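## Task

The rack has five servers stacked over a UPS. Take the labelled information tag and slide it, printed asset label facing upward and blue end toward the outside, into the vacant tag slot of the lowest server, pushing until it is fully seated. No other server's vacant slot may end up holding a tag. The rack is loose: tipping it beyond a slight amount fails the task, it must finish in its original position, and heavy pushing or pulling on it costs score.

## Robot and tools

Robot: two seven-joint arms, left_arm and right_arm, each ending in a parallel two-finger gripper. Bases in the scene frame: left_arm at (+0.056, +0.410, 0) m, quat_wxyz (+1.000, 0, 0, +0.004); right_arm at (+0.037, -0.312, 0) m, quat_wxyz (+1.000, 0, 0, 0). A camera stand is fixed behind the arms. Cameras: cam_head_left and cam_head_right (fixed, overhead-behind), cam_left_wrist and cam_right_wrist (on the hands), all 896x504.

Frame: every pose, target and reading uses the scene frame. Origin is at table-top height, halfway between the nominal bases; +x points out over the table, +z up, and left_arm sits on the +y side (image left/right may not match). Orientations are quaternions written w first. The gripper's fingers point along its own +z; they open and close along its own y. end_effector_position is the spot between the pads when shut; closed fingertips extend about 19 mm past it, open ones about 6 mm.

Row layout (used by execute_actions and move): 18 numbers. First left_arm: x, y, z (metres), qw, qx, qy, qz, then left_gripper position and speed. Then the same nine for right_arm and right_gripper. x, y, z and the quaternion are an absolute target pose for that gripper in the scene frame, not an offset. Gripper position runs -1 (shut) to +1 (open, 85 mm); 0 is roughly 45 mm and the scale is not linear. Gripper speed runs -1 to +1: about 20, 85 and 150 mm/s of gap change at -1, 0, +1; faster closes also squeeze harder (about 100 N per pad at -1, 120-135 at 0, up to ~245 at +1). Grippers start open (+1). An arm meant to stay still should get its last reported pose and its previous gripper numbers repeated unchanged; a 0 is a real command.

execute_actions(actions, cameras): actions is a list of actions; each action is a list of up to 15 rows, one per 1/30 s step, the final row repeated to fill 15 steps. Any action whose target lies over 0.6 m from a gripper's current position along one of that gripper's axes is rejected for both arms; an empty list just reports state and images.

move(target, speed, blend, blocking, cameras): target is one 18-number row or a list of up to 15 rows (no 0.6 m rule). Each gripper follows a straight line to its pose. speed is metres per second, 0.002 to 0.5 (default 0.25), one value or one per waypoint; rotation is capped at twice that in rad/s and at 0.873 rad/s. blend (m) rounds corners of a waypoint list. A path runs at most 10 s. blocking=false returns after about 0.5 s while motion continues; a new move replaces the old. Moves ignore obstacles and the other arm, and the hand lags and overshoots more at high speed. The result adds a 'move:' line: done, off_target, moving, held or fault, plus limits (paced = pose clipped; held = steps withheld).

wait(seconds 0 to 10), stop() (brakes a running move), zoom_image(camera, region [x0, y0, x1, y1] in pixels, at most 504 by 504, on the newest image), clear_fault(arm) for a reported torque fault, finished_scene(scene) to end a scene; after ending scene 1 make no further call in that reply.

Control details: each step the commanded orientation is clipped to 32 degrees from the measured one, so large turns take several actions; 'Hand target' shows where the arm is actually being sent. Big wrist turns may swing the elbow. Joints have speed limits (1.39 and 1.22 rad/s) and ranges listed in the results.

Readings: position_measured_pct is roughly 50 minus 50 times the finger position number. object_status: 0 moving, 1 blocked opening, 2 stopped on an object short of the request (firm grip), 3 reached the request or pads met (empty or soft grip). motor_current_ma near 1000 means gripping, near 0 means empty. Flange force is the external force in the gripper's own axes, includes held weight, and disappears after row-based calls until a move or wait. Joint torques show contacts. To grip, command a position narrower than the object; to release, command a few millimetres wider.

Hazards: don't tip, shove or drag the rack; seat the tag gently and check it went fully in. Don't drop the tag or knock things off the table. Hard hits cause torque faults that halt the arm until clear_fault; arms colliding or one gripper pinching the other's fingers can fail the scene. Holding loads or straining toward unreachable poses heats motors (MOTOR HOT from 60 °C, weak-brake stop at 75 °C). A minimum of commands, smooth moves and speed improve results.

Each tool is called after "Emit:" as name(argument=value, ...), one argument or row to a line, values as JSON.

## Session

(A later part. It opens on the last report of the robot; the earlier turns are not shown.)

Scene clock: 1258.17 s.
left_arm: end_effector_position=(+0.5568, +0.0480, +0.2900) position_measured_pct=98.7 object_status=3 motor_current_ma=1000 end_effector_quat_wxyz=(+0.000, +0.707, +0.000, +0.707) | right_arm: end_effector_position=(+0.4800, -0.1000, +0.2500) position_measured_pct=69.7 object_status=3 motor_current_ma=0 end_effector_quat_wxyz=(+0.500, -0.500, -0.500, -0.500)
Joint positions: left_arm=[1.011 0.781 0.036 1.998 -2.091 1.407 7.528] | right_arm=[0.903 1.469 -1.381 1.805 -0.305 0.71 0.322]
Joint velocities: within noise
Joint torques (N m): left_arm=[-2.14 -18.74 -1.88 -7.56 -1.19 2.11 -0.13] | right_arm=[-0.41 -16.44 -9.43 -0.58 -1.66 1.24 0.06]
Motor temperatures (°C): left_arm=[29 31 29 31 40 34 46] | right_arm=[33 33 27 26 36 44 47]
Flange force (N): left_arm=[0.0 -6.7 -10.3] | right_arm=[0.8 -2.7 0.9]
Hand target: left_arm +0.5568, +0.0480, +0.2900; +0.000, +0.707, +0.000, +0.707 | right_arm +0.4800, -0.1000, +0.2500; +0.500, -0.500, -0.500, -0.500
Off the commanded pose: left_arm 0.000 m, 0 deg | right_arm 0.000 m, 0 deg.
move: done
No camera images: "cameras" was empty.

Emit:
move(
  target=[0.47,0.048,0.29,0,0.7071,0,0.7071,-1,0,0.48,-0.10,0.25,0.5,-0.5,-0.5,-0.5,-0.4,-1],
  speed=0.1,
  cameras=["cam_right_wrist","cam_left_wrist"],
)

Scene clock: 1266.83 s.
left_arm: end_effector_position=(+0.4700, +0.0480, +0.2900) position_measured_pct=98.7 object_status=3 motor_current_ma=1000 end_effector_quat_wxyz=(+0.000, +0.707, +0.000, +0.707) | right_arm: end_effector_position=(+0.4800, -0.1000, +0.2500) position_measured_pct=69.7 object_status=3 motor_current_ma=0 end_effector_quat_wxyz=(+0.500, -0.500, -0.500, -0.500)
Joint positions: left_arm=[1.164 0.757 0.102 2.109 -1.918 1.542 7.568] | right_arm=[0.903 1.469 -1.381 1.805 -0.305 0.71 0.322]
Joint velocities: within noise
Joint torques (N m): left_arm=[1.09 -18.1 0.27 -4.41 -0.72 2.71 -0.12] | right_arm=[-0.39 -16.44 -9.52 -0.58 -1.64 1.2 0.07]
Motor temperatures (°C): left_arm=[29 31 29 31 40 34 46] | right_arm=[33 33 27 26 36 44 47]
Flange force (N): left_arm=[-1.6 -4.2 2.4] | right_arm=[0.7 -2.5 0.8]
Hand target: left_arm +0.4700, +0.0480, +0.2900; +0.000, +0.707, +0.000, +0.707 | right_arm +0.4800, -0.1000, +0.2500; +0.500, -0.500, -0.500, -0.500
Off the commanded pose: left_arm 0.000 m, 0 deg | right_arm 0.000 m, 0 deg.
move: done
camera_calibration:
cam_left_wrist: T_world_to_cam=[[0.00788575, -0.999869, 0.0141641, 0.0439195], [-0.00174979, -0.0141783, -0.999898, 0.347829], [0.999967, 0.00786016, -0.00186137, -0.323074], [0, 0, 0, 1]] pos_world=[0.323326, 0.0513847, 0.34657]
cam_right_wrist: T_world_to_cam=[[0.999414, 0.025339, -0.0230188, -0.468335], [-0.0223155, -0.027696, -0.999367, 0.312209], [-0.0259605, 0.999295, -0.0271143, 0.268994], [0, 0, 0, 1]] pos_world=[0.482011, -0.248291, 0.308525]
Images, in order (width x height): cam_left_wrist 896x504, cam_right_wrist 896x504.

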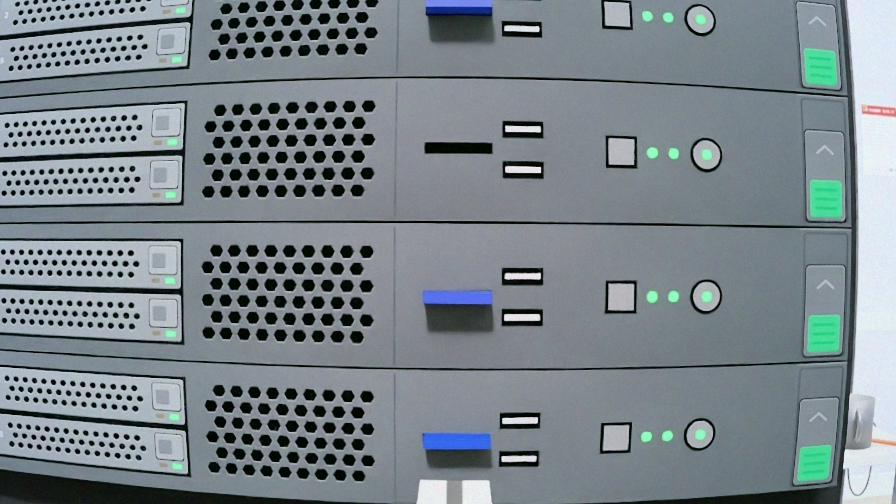

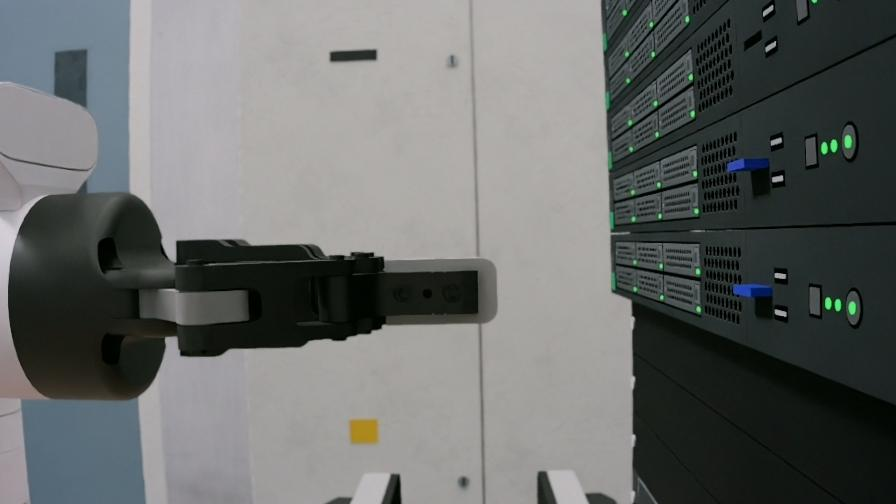

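Emit:
finished_scene(
  scene=1,
)

The scene is finished: the task was done.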